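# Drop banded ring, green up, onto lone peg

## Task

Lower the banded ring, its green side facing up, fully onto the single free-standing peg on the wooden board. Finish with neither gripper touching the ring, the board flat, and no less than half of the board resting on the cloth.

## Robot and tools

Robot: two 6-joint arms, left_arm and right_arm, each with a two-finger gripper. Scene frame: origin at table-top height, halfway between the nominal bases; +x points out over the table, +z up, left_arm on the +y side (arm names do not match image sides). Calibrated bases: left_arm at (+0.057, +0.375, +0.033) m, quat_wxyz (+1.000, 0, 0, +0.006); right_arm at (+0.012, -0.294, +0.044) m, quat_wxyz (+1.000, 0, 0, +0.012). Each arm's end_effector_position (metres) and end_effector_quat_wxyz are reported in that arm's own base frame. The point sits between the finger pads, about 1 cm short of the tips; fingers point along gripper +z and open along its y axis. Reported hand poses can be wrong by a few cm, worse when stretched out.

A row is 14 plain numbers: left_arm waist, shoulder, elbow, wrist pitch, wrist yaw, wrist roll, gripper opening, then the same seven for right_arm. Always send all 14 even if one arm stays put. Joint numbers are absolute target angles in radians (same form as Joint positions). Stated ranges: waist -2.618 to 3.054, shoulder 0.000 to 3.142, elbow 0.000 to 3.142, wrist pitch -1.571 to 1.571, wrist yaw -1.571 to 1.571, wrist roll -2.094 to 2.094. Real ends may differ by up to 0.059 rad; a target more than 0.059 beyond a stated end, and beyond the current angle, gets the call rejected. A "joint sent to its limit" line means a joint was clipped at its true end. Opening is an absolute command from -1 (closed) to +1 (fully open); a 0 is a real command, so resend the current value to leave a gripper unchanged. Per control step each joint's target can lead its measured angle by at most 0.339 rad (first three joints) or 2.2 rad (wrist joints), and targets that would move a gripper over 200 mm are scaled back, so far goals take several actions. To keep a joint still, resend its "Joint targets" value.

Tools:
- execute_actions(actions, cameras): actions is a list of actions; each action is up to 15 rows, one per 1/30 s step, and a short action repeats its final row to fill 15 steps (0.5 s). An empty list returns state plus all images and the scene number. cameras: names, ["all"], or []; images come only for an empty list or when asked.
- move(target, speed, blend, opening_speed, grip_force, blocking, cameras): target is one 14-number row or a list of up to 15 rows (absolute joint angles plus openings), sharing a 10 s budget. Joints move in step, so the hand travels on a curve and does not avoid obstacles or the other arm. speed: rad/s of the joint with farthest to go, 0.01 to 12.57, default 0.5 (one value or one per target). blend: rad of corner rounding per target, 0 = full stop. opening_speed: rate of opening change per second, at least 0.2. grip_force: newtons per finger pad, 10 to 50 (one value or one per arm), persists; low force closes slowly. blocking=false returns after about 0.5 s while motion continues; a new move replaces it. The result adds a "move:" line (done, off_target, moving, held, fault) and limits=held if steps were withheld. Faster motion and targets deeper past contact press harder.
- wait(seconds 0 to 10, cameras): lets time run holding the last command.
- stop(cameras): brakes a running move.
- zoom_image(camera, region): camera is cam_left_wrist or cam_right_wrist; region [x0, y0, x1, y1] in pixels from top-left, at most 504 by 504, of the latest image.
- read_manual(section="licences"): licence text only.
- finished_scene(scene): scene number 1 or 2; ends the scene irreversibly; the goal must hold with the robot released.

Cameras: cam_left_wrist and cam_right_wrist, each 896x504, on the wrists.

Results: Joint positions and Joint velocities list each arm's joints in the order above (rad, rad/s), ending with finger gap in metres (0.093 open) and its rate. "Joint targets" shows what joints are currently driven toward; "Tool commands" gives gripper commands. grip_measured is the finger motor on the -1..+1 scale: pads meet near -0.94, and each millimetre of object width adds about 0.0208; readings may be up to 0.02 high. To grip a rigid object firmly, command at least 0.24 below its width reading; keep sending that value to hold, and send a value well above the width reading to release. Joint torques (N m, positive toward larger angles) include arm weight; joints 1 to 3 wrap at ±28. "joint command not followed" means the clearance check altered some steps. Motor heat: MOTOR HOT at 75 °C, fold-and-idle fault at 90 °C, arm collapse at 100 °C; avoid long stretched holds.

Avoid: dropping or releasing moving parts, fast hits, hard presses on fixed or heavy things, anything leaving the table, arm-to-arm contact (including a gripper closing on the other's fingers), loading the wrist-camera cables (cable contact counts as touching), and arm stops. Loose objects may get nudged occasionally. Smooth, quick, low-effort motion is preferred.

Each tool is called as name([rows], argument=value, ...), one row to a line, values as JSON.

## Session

execute_actions(actions=[])

Scene clock: 0.00 s.
left_arm: end_effector_position=(+0.3955, -0.0006, +0.0871) grip_measured=+1.000 end_effector_quat_wxyz=(+0.550, -0.058, +0.829, +0.075) | right_arm: end_effector_position=(+0.3870, -0.0189, +0.0813) grip_measured=+1.000 end_effector_quat_wxyz=(+0.547, +0.048, +0.835, -0.043)
Joint positions: left_arm=[-0.132 1.567 0.436 0.718 -0.31 -0.067 0.093] | right_arm=[0.008 1.538 0.388 0.736 0.132 0.037 0.093]
Joint velocities: within noise
Joint torques (N m): no reading
Heat: left arm: 30 °C; right arm: 29 °C.
Joint targets: left_arm=[-0.132 1.561 0.444 0.719 -0.310 -0.067] | right_arm=[0.008 1.528 0.400 0.749 0.132 0.037]
Tool commands: left_gripper/opening=+1.0 right_gripper/opening=+1.0

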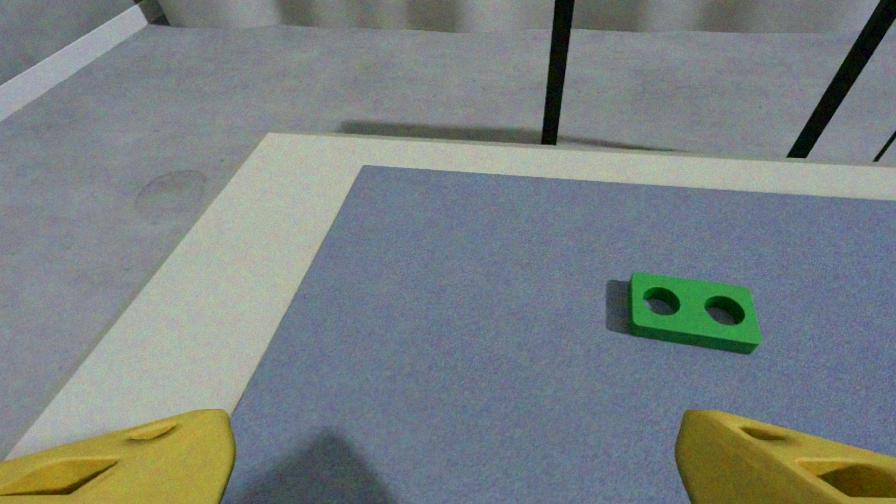

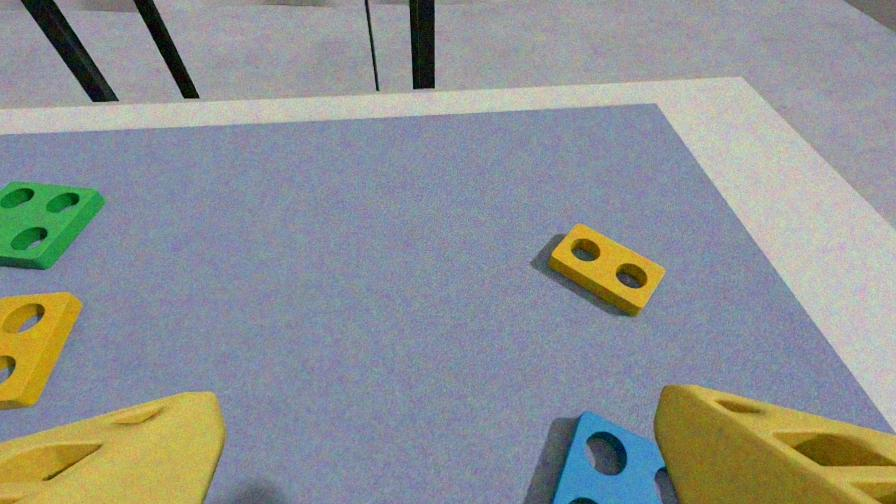

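move(target=[-0.818, 1.891, 2.084, -1.328, 0.0, 0.0, 1, 0.0, 1.527, 1.579, -1.187, 0.0, 0.0, 1], speed=1.5, cameras=["all"])

Scene clock: 2.80 s.
left_arm: end_effector_position=(+0.2971, -0.3155, +0.2508) grip_measured=+1.000 end_effector_quat_wxyz=(+0.204, +0.383, +0.897, -0.085) | right_arm: end_effector_position=(+0.3474, +0.0001, +0.2135) grip_measured=+1.000 end_effector_quat_wxyz=(+0.192, +0.002, +0.981, -0.004)
Joint positions: left_arm=[-0.818 1.876 2.062 -1.311 -0.007 -0.009 0.093] | right_arm=[0.006 1.538 1.541 -1.188 0.012 0.008 0.093]
Joint torques (N m): left_arm=[0.14 -6.91 7.94 1.27 0.01 0.16] | right_arm=[-0.51 -6.48 10.91 1.07 -0.14 0.03]
Heat: left arm: 30 °C; right arm: 30 °C.
Joint targets: left_arm=[-0.818 1.891 2.084 -1.328 0.000 0.000] | right_arm=[0.000 1.527 1.579 -1.187 0.000 0.000]
move: off_target (right_arm); right_arm: the elbow is farthest, 0.038 rad from its target

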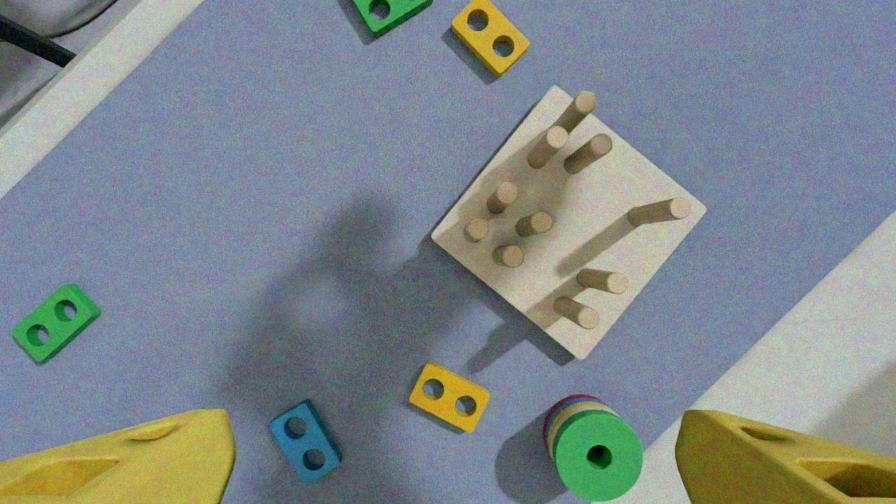

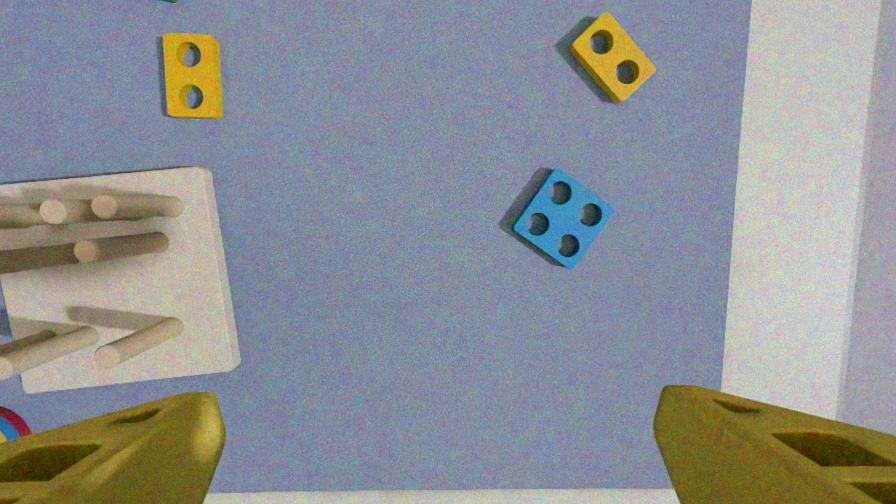

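move(target=[0.1, 1.69, 0.192, 1.49, -0.545, 0.0, 1, 1.022, 2.161, 1.847, -1.2475, 0.0, -0.61, 1], speed=1.5, cameras=["cam_right_wrist"])

Scene clock: 9.50 s.
left_arm: end_effector_position=(+0.3391, +0.1191, +0.1220) grip_measured=+1.000 end_effector_quat_wxyz=(+0.654, -0.219, +0.689, +0.222) | right_arm: end_effector_position=(+0.2150, +0.3520, +0.0665) grip_measured=+1.000 end_effector_quat_wxyz=(+0.006, +0.727, -0.687, +0.005)
Joint positions: left_arm=[0.095 1.712 0.196 1.463 -0.538 -0.007 0.093] | right_arm=[1.026 2.151 1.81 -1.243 0.008 -0.601 0.093]
Joint torques (N m): left_arm=[0.69 -6.45 3.23 2.76 -0.14 0.11] | right_arm=[-0.28 -8.96 10.32 0.2 -0.14 -0.02]
Heat: left arm: 31 °C; right arm: 31 °C.
Joint targets: left_arm=[0.100 1.690 0.192 1.490 -0.545 0.000] | right_arm=[1.022 2.161 1.847 -1.248 0.000 -0.610]
move: off_target (right_arm); right_arm: the elbow is farthest, 0.037 rad from its target
Images, in order (width x height): cam_right_wrist 896x504.

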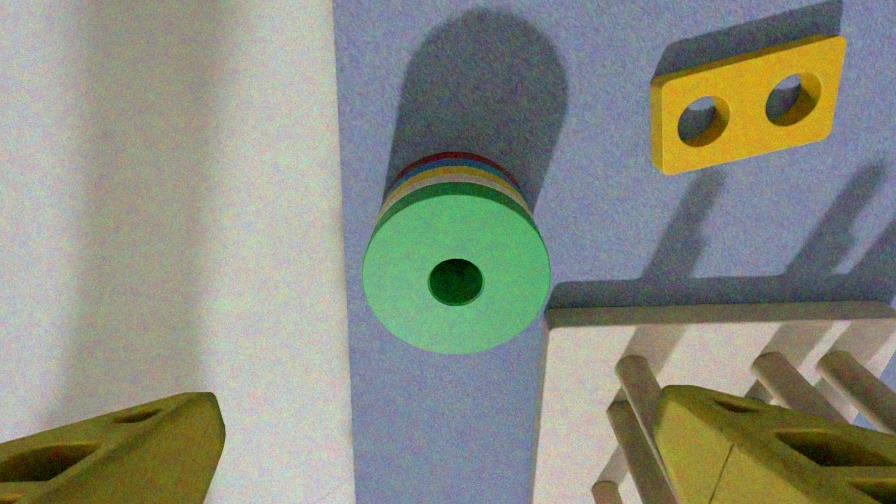

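move(target=[0.1, 1.69, 0.192, 1.49, -0.545, 0.0, 1, 1.005, 2.249, 1.602, -0.934, 0.0, -0.61, 1], speed=0.35, cameras=["cam_right_wrist"])

Scene clock: 12.57 s.
left_arm: end_effector_position=(+0.3391, +0.1191, +0.1221) grip_measured=+1.000 end_effector_quat_wxyz=(+0.654, -0.219, +0.689, +0.222) | right_arm: end_effector_position=(+0.2220, +0.3507, -0.0183) grip_measured=+1.000 end_effector_quat_wxyz=(+0.004, +0.721, -0.693, +0.005)
Joint positions: left_arm=[0.095 1.712 0.196 1.463 -0.538 -0.007 0.093] | right_arm=[1.01 2.241 1.61 -0.948 0.008 -0.602 0.093]
Joint torques (N m): left_arm=[0.61 -6.27 3.1 2.75 -0.16 0.1] | right_arm=[-0.38 -9.43 5.55 0.4 -0.13 0.01]
Heat: left arm: 31 °C; right arm: 32 °C.
Joint targets: left_arm=[0.100 1.690 0.192 1.490 -0.545 0.000] | right_arm=[1.005 2.249 1.602 -0.934 0.000 -0.610]
move: done
Images, in order (width x height): cam_right_wrist 896x504.

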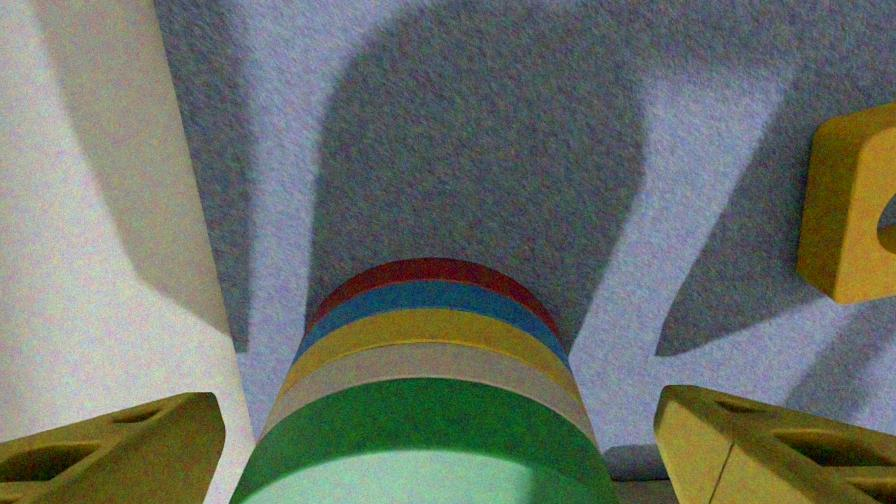

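move(target=[0.1, 1.69, 0.192, 1.49, -0.545, 0.0, 1, 1.0195, 2.247, 1.601, -0.934, 0.0, -0.61, 0.05], speed=0.3, opening_speed=0.8, cameras=["cam_right_wrist"])

Scene clock: 14.77 s.
left_arm: end_effector_position=(+0.3391, +0.1191, +0.1221) grip_measured=+1.000 end_effector_quat_wxyz=(+0.654, -0.219, +0.689, +0.222) | right_arm: end_effector_position=(+0.2206, +0.3518, -0.0183) grip_measured=+0.165 end_effector_quat_wxyz=(+0.003, +0.723, -0.691, +0.005)
Joint positions: left_arm=[0.095 1.712 0.196 1.463 -0.538 -0.007 0.093] | right_arm=[1.014 2.241 1.61 -0.947 0.008 -0.602 0.053]
Joint torques (N m): left_arm=[0.68 -6.41 3.11 2.81 -0.16 0.13] | right_arm=[0.66 -9.58 5.45 0.41 -0.14 0.02]
Heat: left arm: 32 °C; right arm: 33 °C.
Joint targets: left_arm=[0.100 1.690 0.192 1.490 -0.545 0.000] | right_arm=[1.019 2.247 1.601 -0.934 0.000 -0.610]
move: done
Images, in order (width x height): cam_right_wrist 896x504.

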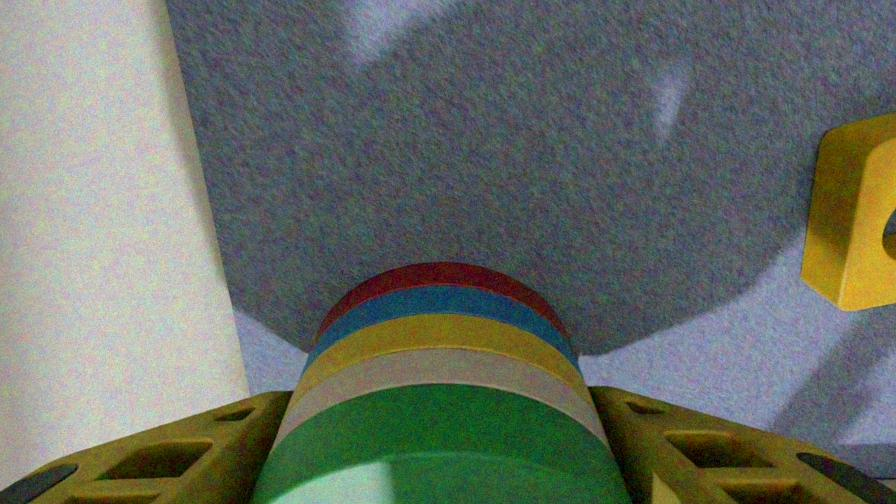

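move([
  [0.1, 1.69, 0.192, 1.49, -0.545, 0.0, 1, 1.016, 2.138, 1.957, -1.357, 0.0, -0.61, 0.05],
  [-0.5, 1.69, 0.192, 1.49, -0.545, 0.0, 1, 0.583, 1.930, 1.605, -1.237, 0.0, -0.25, 0.05],
  [-1.43, 1.69, 0.192, 1.49, -0.545, 0.0, 1, 0.583, 1.930, 1.605, -1.237, 0.0, -0.25, 0.05],
], speed=[0.5, 0.6, 1.0], blend=[0.05, 0.1, 0], cameras=["all"])

zoom_image(camera="cam_right_wrist", region=[290, 180, 590, 400])

Scene clock: 19.93 s.
left_arm: end_effector_position=(+0.1362, -0.3324, +0.1224) grip_measured=+1.000 end_effector_quat_wxyz=(+0.628, +0.315, +0.650, -0.289) | right_arm: end_effector_position=(+0.3060, +0.1988, +0.0816) grip_measured=+0.149 end_effector_quat_wxyz=(-0.021, -0.406, +0.914, -0.006)
Joint positions: left_arm=[-1.426 1.712 0.196 1.464 -0.543 -0.007 0.093] | right_arm=[0.579 1.982 1.615 -1.249 0.005 -0.257 0.052]
Joint torques (N m): left_arm=[-0.29 -6.46 3.22 2.75 -0.1 0.08] | right_arm=[0.5 -12.88 5.64 0.32 -0.09 0.16]
Heat: left arm: 32 °C; right arm: 36 °C.
Joint targets: left_arm=[-1.430 1.690 0.192 1.490 -0.545 0.000] | right_arm=[0.583 1.930 1.605 -1.237 0.000 -0.250]
move: off_target (right_arm); right_arm: the shoulder is farthest, 0.052 rad from its target

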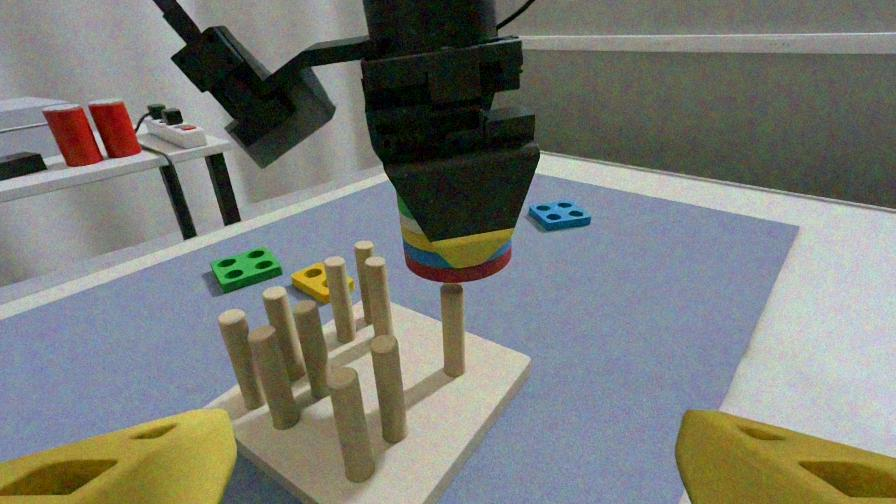

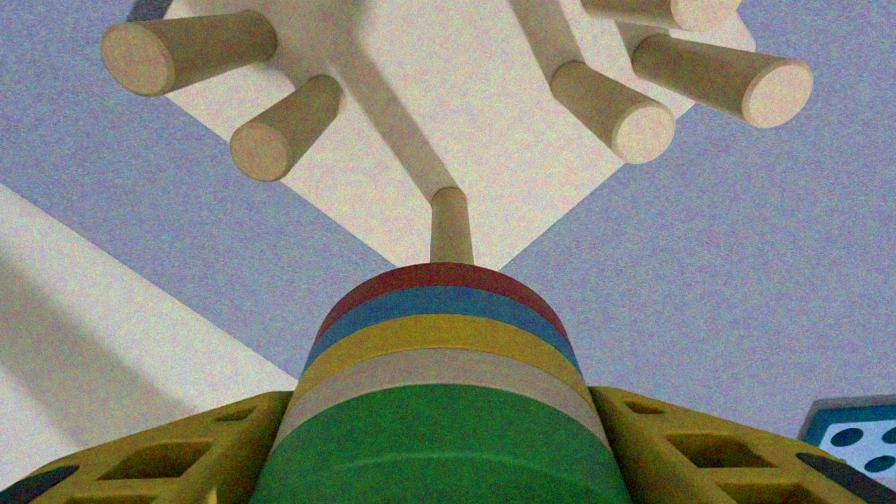

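Scaled by 1.680 from the camera's 896x504 image, which has a finer 1280x720 frame.

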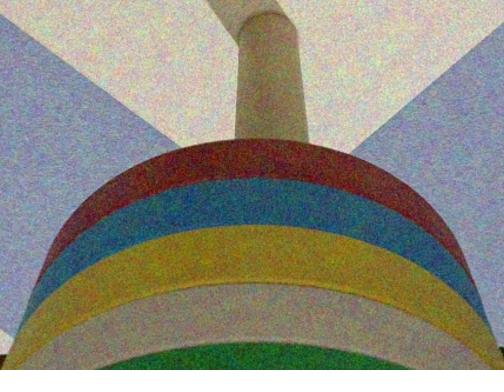

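move(target=[-1.43, 1.69, 0.192, 1.49, -0.545, 0.0, 1, 0.592, 1.891, 1.5575, -1.184, 0.0, -0.25, 0.05], speed=0.2, cameras=["all"])

zoom_image(camera="cam_right_wrist", region=[290, 180, 590, 400])

zoom_image(camera="cam_left_wrist", region=[370, 170, 570, 430])

Scene clock: 22.13 s.
left_arm: end_effector_position=(+0.1362, -0.3324, +0.1224) grip_measured=+1.000 end_effector_quat_wxyz=(+0.628, +0.315, +0.650, -0.289) | right_arm: end_effector_position=(+0.3050, +0.2017, +0.0838) grip_measured=+0.149 end_effector_quat_wxyz=(+0.001, -0.409, +0.912, -0.003)
Joint positions: left_arm=[-1.426 1.712 0.196 1.464 -0.543 -0.007 0.093] | right_arm=[0.587 1.941 1.568 -1.197 0.005 -0.257 0.052]
Joint torques (N m): left_arm=[-0.42 -6.42 3.23 2.75 -0.1 0.09] | right_arm=[0.68 -12.44 5.75 0.41 -0.08 0.16]
Heat: left arm: 33 °C; right arm: 37 °C.
Joint targets: left_arm=[-1.430 1.690 0.192 1.490 -0.545 0.000] | right_arm=[0.592 1.891 1.558 -1.184 0.000 -0.250]
move: off_target (right_arm); right_arm: the shoulder is farthest, 0.050 rad from its target

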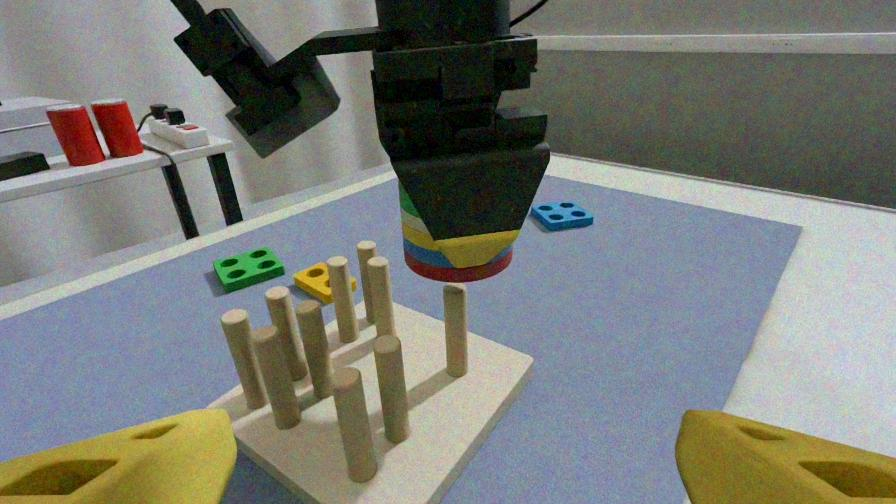

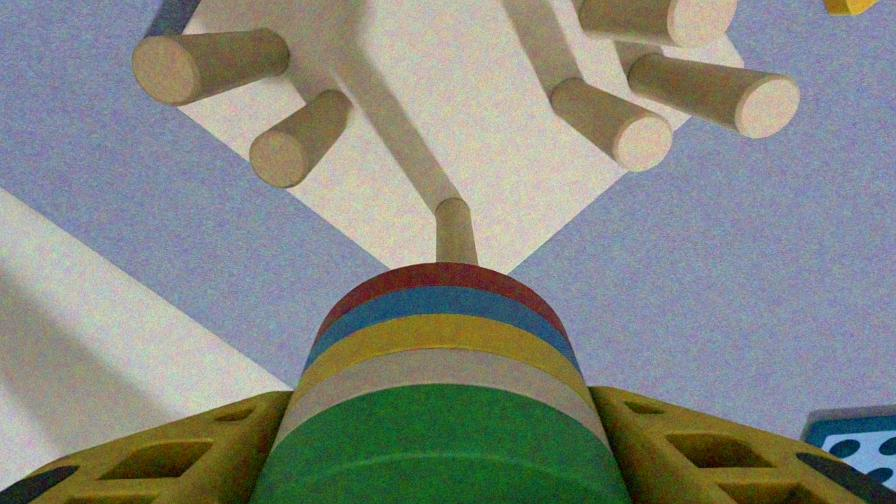

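Scaled by 1.680 from the camera's 896x504 image, which has a finer 1280x720 frame.

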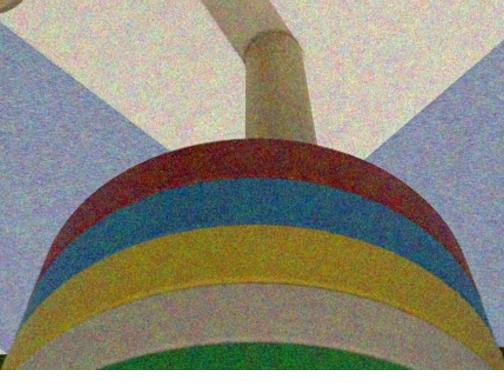

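Scaled by 1.938 from the camera's 896x504 image, which has a finer 1280x720 frame.

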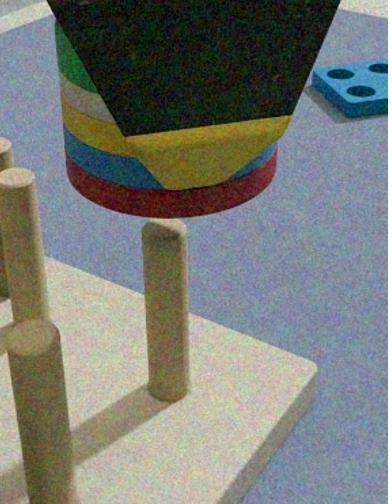

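move(target=[-1.43, 1.69, 0.192, 1.49, -0.545, 0.0, 1, 0.565, 1.977, 1.556, -1.161, 0.0, -0.25, 0.05], speed=0.15, cameras=["all"])

zoom_image(camera="cam_right_wrist", region=[290, 180, 590, 400])

zoom_image(camera="cam_left_wrist", region=[370, 170, 570, 430])

Scene clock: 24.83 s.
left_arm: end_effector_position=(+0.1362, -0.3324, +0.1224) grip_measured=+1.000 end_effector_quat_wxyz=(+0.628, +0.315, +0.650, -0.289) | right_arm: end_effector_position=(+0.3124, +0.1988, +0.0736) grip_measured=+0.149 end_effector_quat_wxyz=(-0.002, -0.401, +0.916, -0.003)
Joint positions: left_arm=[-1.426 1.712 0.196 1.464 -0.543 -0.007 0.093] | right_arm=[0.569 1.97 1.568 -1.174 0.005 -0.257 0.052]
Joint torques (N m): left_arm=[-0.13 -6.27 3.29 2.77 -0.08 0.07] | right_arm=[-0.27 -7.94 5.57 0.41 -0.08 0.16]
Heat: left arm: 33 °C; right arm: 38 °C.
Joint targets: left_arm=[-1.430 1.690 0.192 1.490 -0.545 0.000] | right_arm=[0.565 1.977 1.556 -1.161 0.000 -0.250]
move: done

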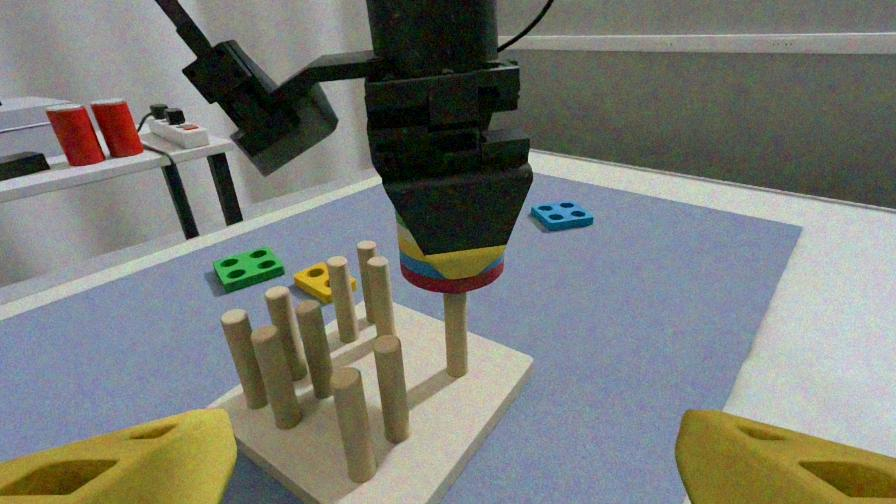

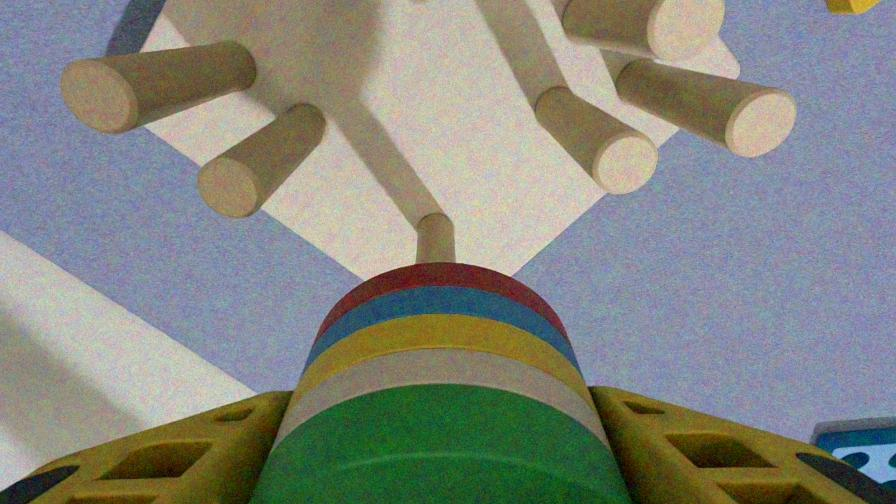

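Scaled by 1.680 from the camera's 896x504 image, which has a finer 1280x720 frame.

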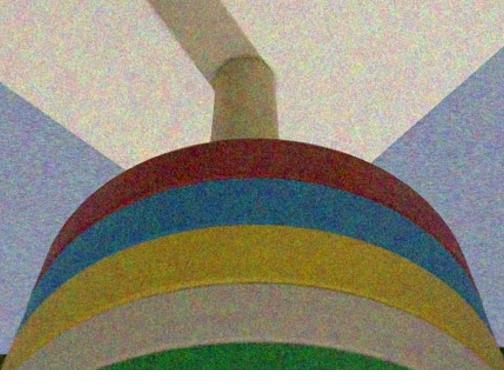

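Scaled by 1.938 from the camera's 896x504 image, which has a finer 1280x720 frame.

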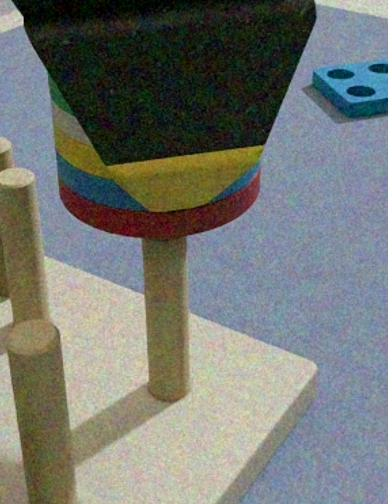

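move(target=[-1.43, 1.69, 0.192, 1.49, -0.545, 0.0, 1, 0.565, 1.988, 1.507, -1.103, 0.0, -0.25, 0.05], speed=0.1, cameras=["all"])

zoom_image(camera="cam_right_wrist", region=[290, 180, 590, 400])

zoom_image(camera="cam_left_wrist", region=[370, 170, 570, 430])

Scene clock: 27.63 s.
left_arm: end_effector_position=(+0.1362, -0.3324, +0.1224) grip_measured=+1.000 end_effector_quat_wxyz=(+0.628, +0.315, +0.650, -0.289) | right_arm: end_effector_position=(+0.3113, +0.1981, +0.0582) grip_measured=+0.149 end_effector_quat_wxyz=(-0.003, -0.401, +0.916, -0.003)
Joint positions: left_arm=[-1.426 1.712 0.196 1.464 -0.543 -0.007 0.093] | right_arm=[0.569 1.978 1.517 -1.117 0.005 -0.257 0.052]
Joint torques (N m): left_arm=[-0.38 -6.23 3.25 2.78 -0.09 0.13] | right_arm=[-0.32 -7.69 5.63 0.42 -0.08 0.16]
Heat: left arm: 33 °C; right arm: 38 °C.
Joint targets: left_arm=[-1.430 1.690 0.192 1.490 -0.545 0.000] | right_arm=[0.565 1.988 1.507 -1.103 0.000 -0.250]
move: done

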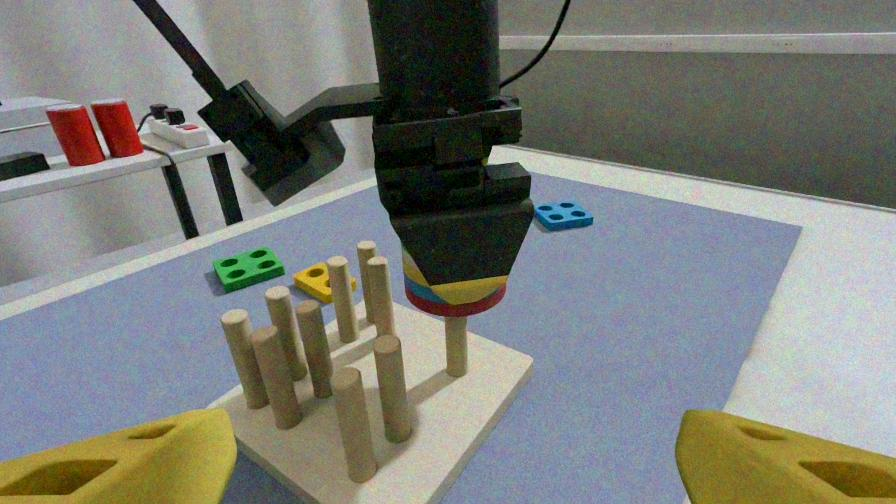

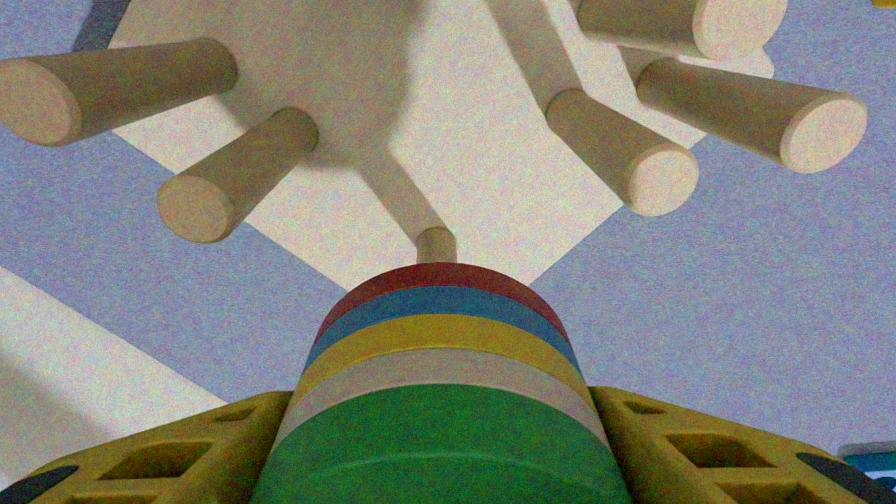

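Scaled by 1.680 from the camera's 896x504 image, which has a finer 1280x720 frame.

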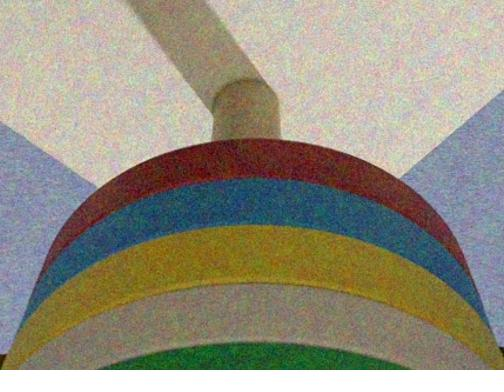

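Scaled by 1.938 from the camera's 896x504 image, which has a finer 1280x720 frame.

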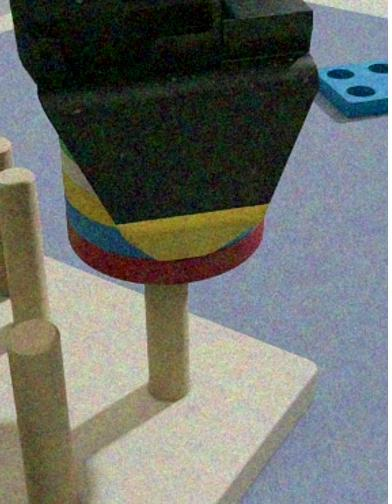

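move([
  [-1.43, 1.69, 0.192, 1.49, -0.545, 0.0, 1, 0.565, 2.006, 1.459, -1.036, 0.0, -0.25, 0.05],
  [-1.43, 1.69, 0.192, 1.49, -0.545, 0.0, 1, 0.565, 2.0355, 1.402, -0.950, 0.0, -0.25, 0.05],
  [-1.43, 1.69, 0.192, 1.49, -0.545, 0.0, 1, 0.565, 2.064, 1.3635, -0.8827, 0.0, -0.25, 0.05],
], speed=0.13, blend=[0.02, 0.02, 0], cameras=["all"])

zoom_image(camera="cam_left_wrist", region=[370, 220, 570, 480])

Scene clock: 30.43 s.
left_arm: end_effector_position=(+0.1362, -0.3324, +0.1224) grip_measured=+1.000 end_effector_quat_wxyz=(+0.628, +0.315, +0.650, -0.289) | right_arm: end_effector_position=(+0.3115, +0.1982, -0.0027) grip_measured=+0.149 end_effector_quat_wxyz=(-0.003, -0.401, +0.916, -0.003)
Joint positions: left_arm=[-1.426 1.712 0.196 1.464 -0.543 -0.007 0.093] | right_arm=[0.569 2.054 1.373 -0.897 0.005 -0.257 0.052]
Joint torques (N m): left_arm=[-0.08 -6.32 3.25 2.77 -0.06 0.16] | right_arm=[-0.29 -7.92 5.27 0.42 -0.08 0.16]
Heat: left arm: 33 °C; right arm: 38 °C.
Joint targets: left_arm=[-1.430 1.690 0.192 1.490 -0.545 0.000] | right_arm=[0.565 2.064 1.363 -0.883 0.000 -0.250]
move: done

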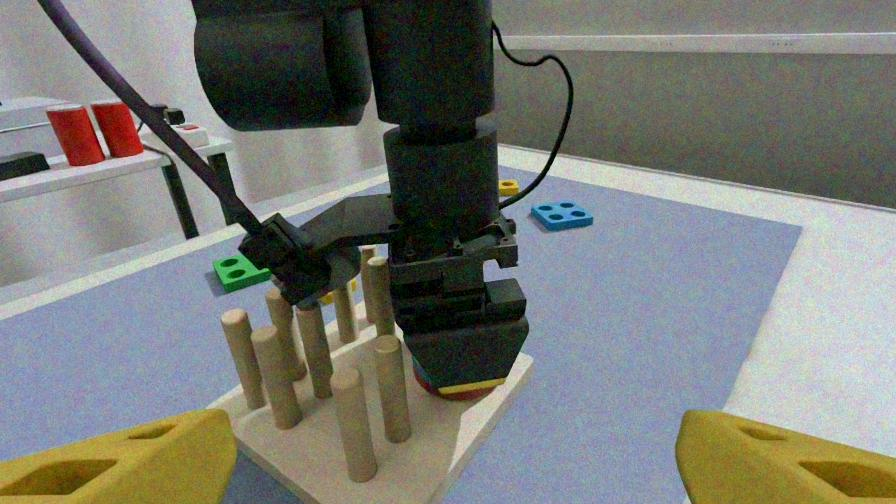

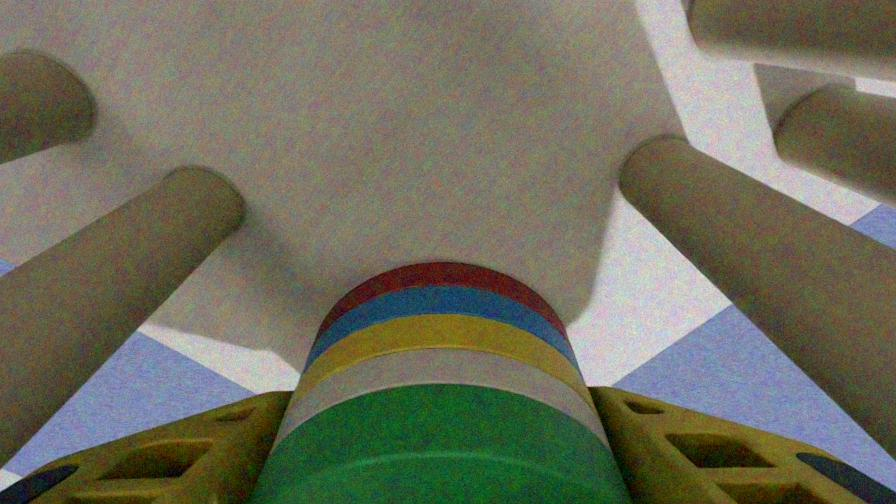

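Scaled by 1.938 from the camera's 896x504 image, which has a finer 1280x720 frame.

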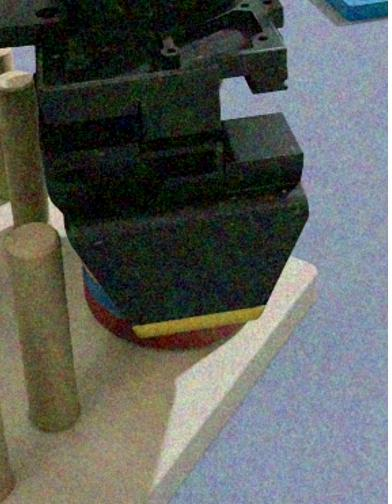

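move([
  [-1.43, 1.69, 0.192, 1.49, -0.545, 0.0, 1, 0.565, 2.064, 1.3635, -0.8827, 0.0, -0.25, 0.7],
  [-1.43, 1.69, 0.192, 1.49, -0.545, 0.0, 1, 0.565, 1.960, 1.500, -1.060, 0.0, -0.25, 0.7],
  [-1.43, 1.69, 0.192, 1.49, -0.545, 0.0, 1, 0.565, 1.905, 1.670, -1.265, 0.0, -0.25, 0.7],
], speed=[0.3, 0.25, 0.5], opening_speed=0.6, blend=[0, 0.04, 0], cameras=["all"])

zoom_image(camera="cam_left_wrist", region=[340, 220, 580, 460])

Scene clock: 34.60 s.
left_arm: end_effector_position=(+0.1362, -0.3324, +0.1224) grip_measured=+1.000 end_effector_quat_wxyz=(+0.628, +0.315, +0.650, -0.289) | right_arm: end_effector_position=(+0.3114, +0.1981, +0.1012) grip_measured=+0.699 end_effector_quat_wxyz=(+0.004, -0.401, +0.916, -0.002)
Joint positions: left_arm=[-1.426 1.712 0.196 1.464 -0.543 -0.007 0.093] | right_arm=[0.569 1.942 1.638 -1.261 0.005 -0.257 0.079]
Joint torques (N m): left_arm=[-0.16 -6.34 3.28 2.78 -0.11 0.07] | right_arm=[-0.29 -11.41 9.8 0.25 -0.08 0.16]
Heat: left arm: 33 °C; right arm: 39 °C.
Joint targets: left_arm=[-1.430 1.690 0.192 1.490 -0.545 0.000] | right_arm=[0.565 1.905 1.670 -1.265 0.000 -0.250]
move: off_target (right_arm); right_arm: the shoulder is farthest, 0.037 rad from its target

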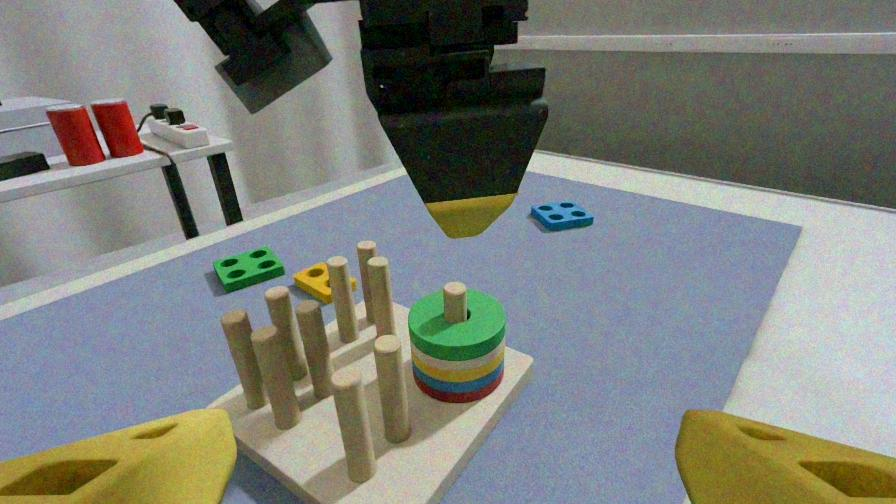

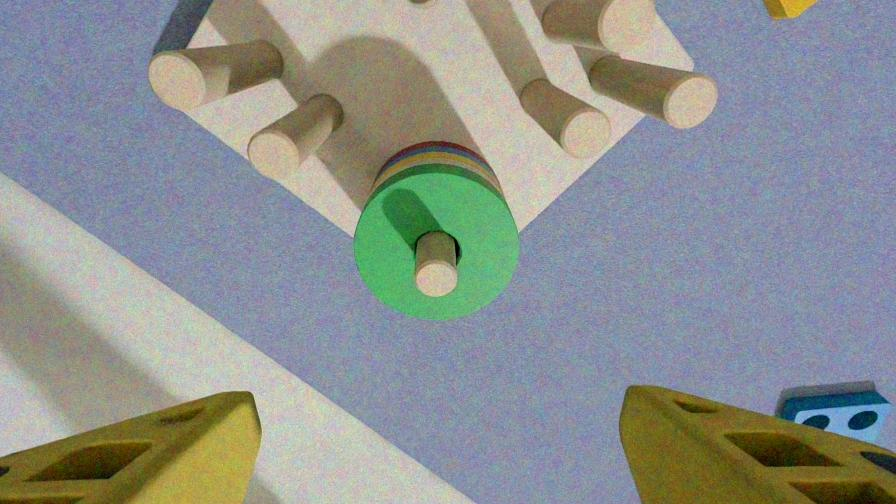

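Scaled by 2.100 from the camera's 896x504 image, which has a finer 1280x720 frame.

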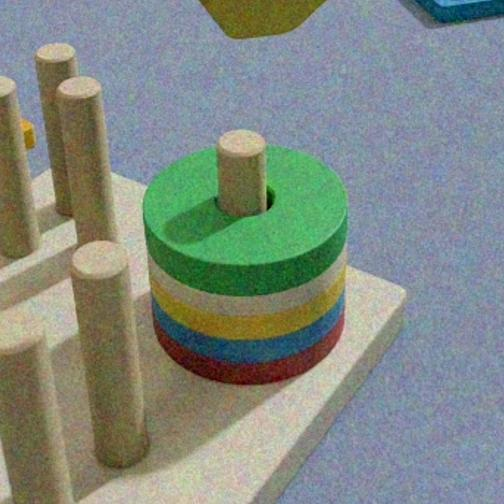

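finished_scene(scene=2)

The scene is finished: the task was done.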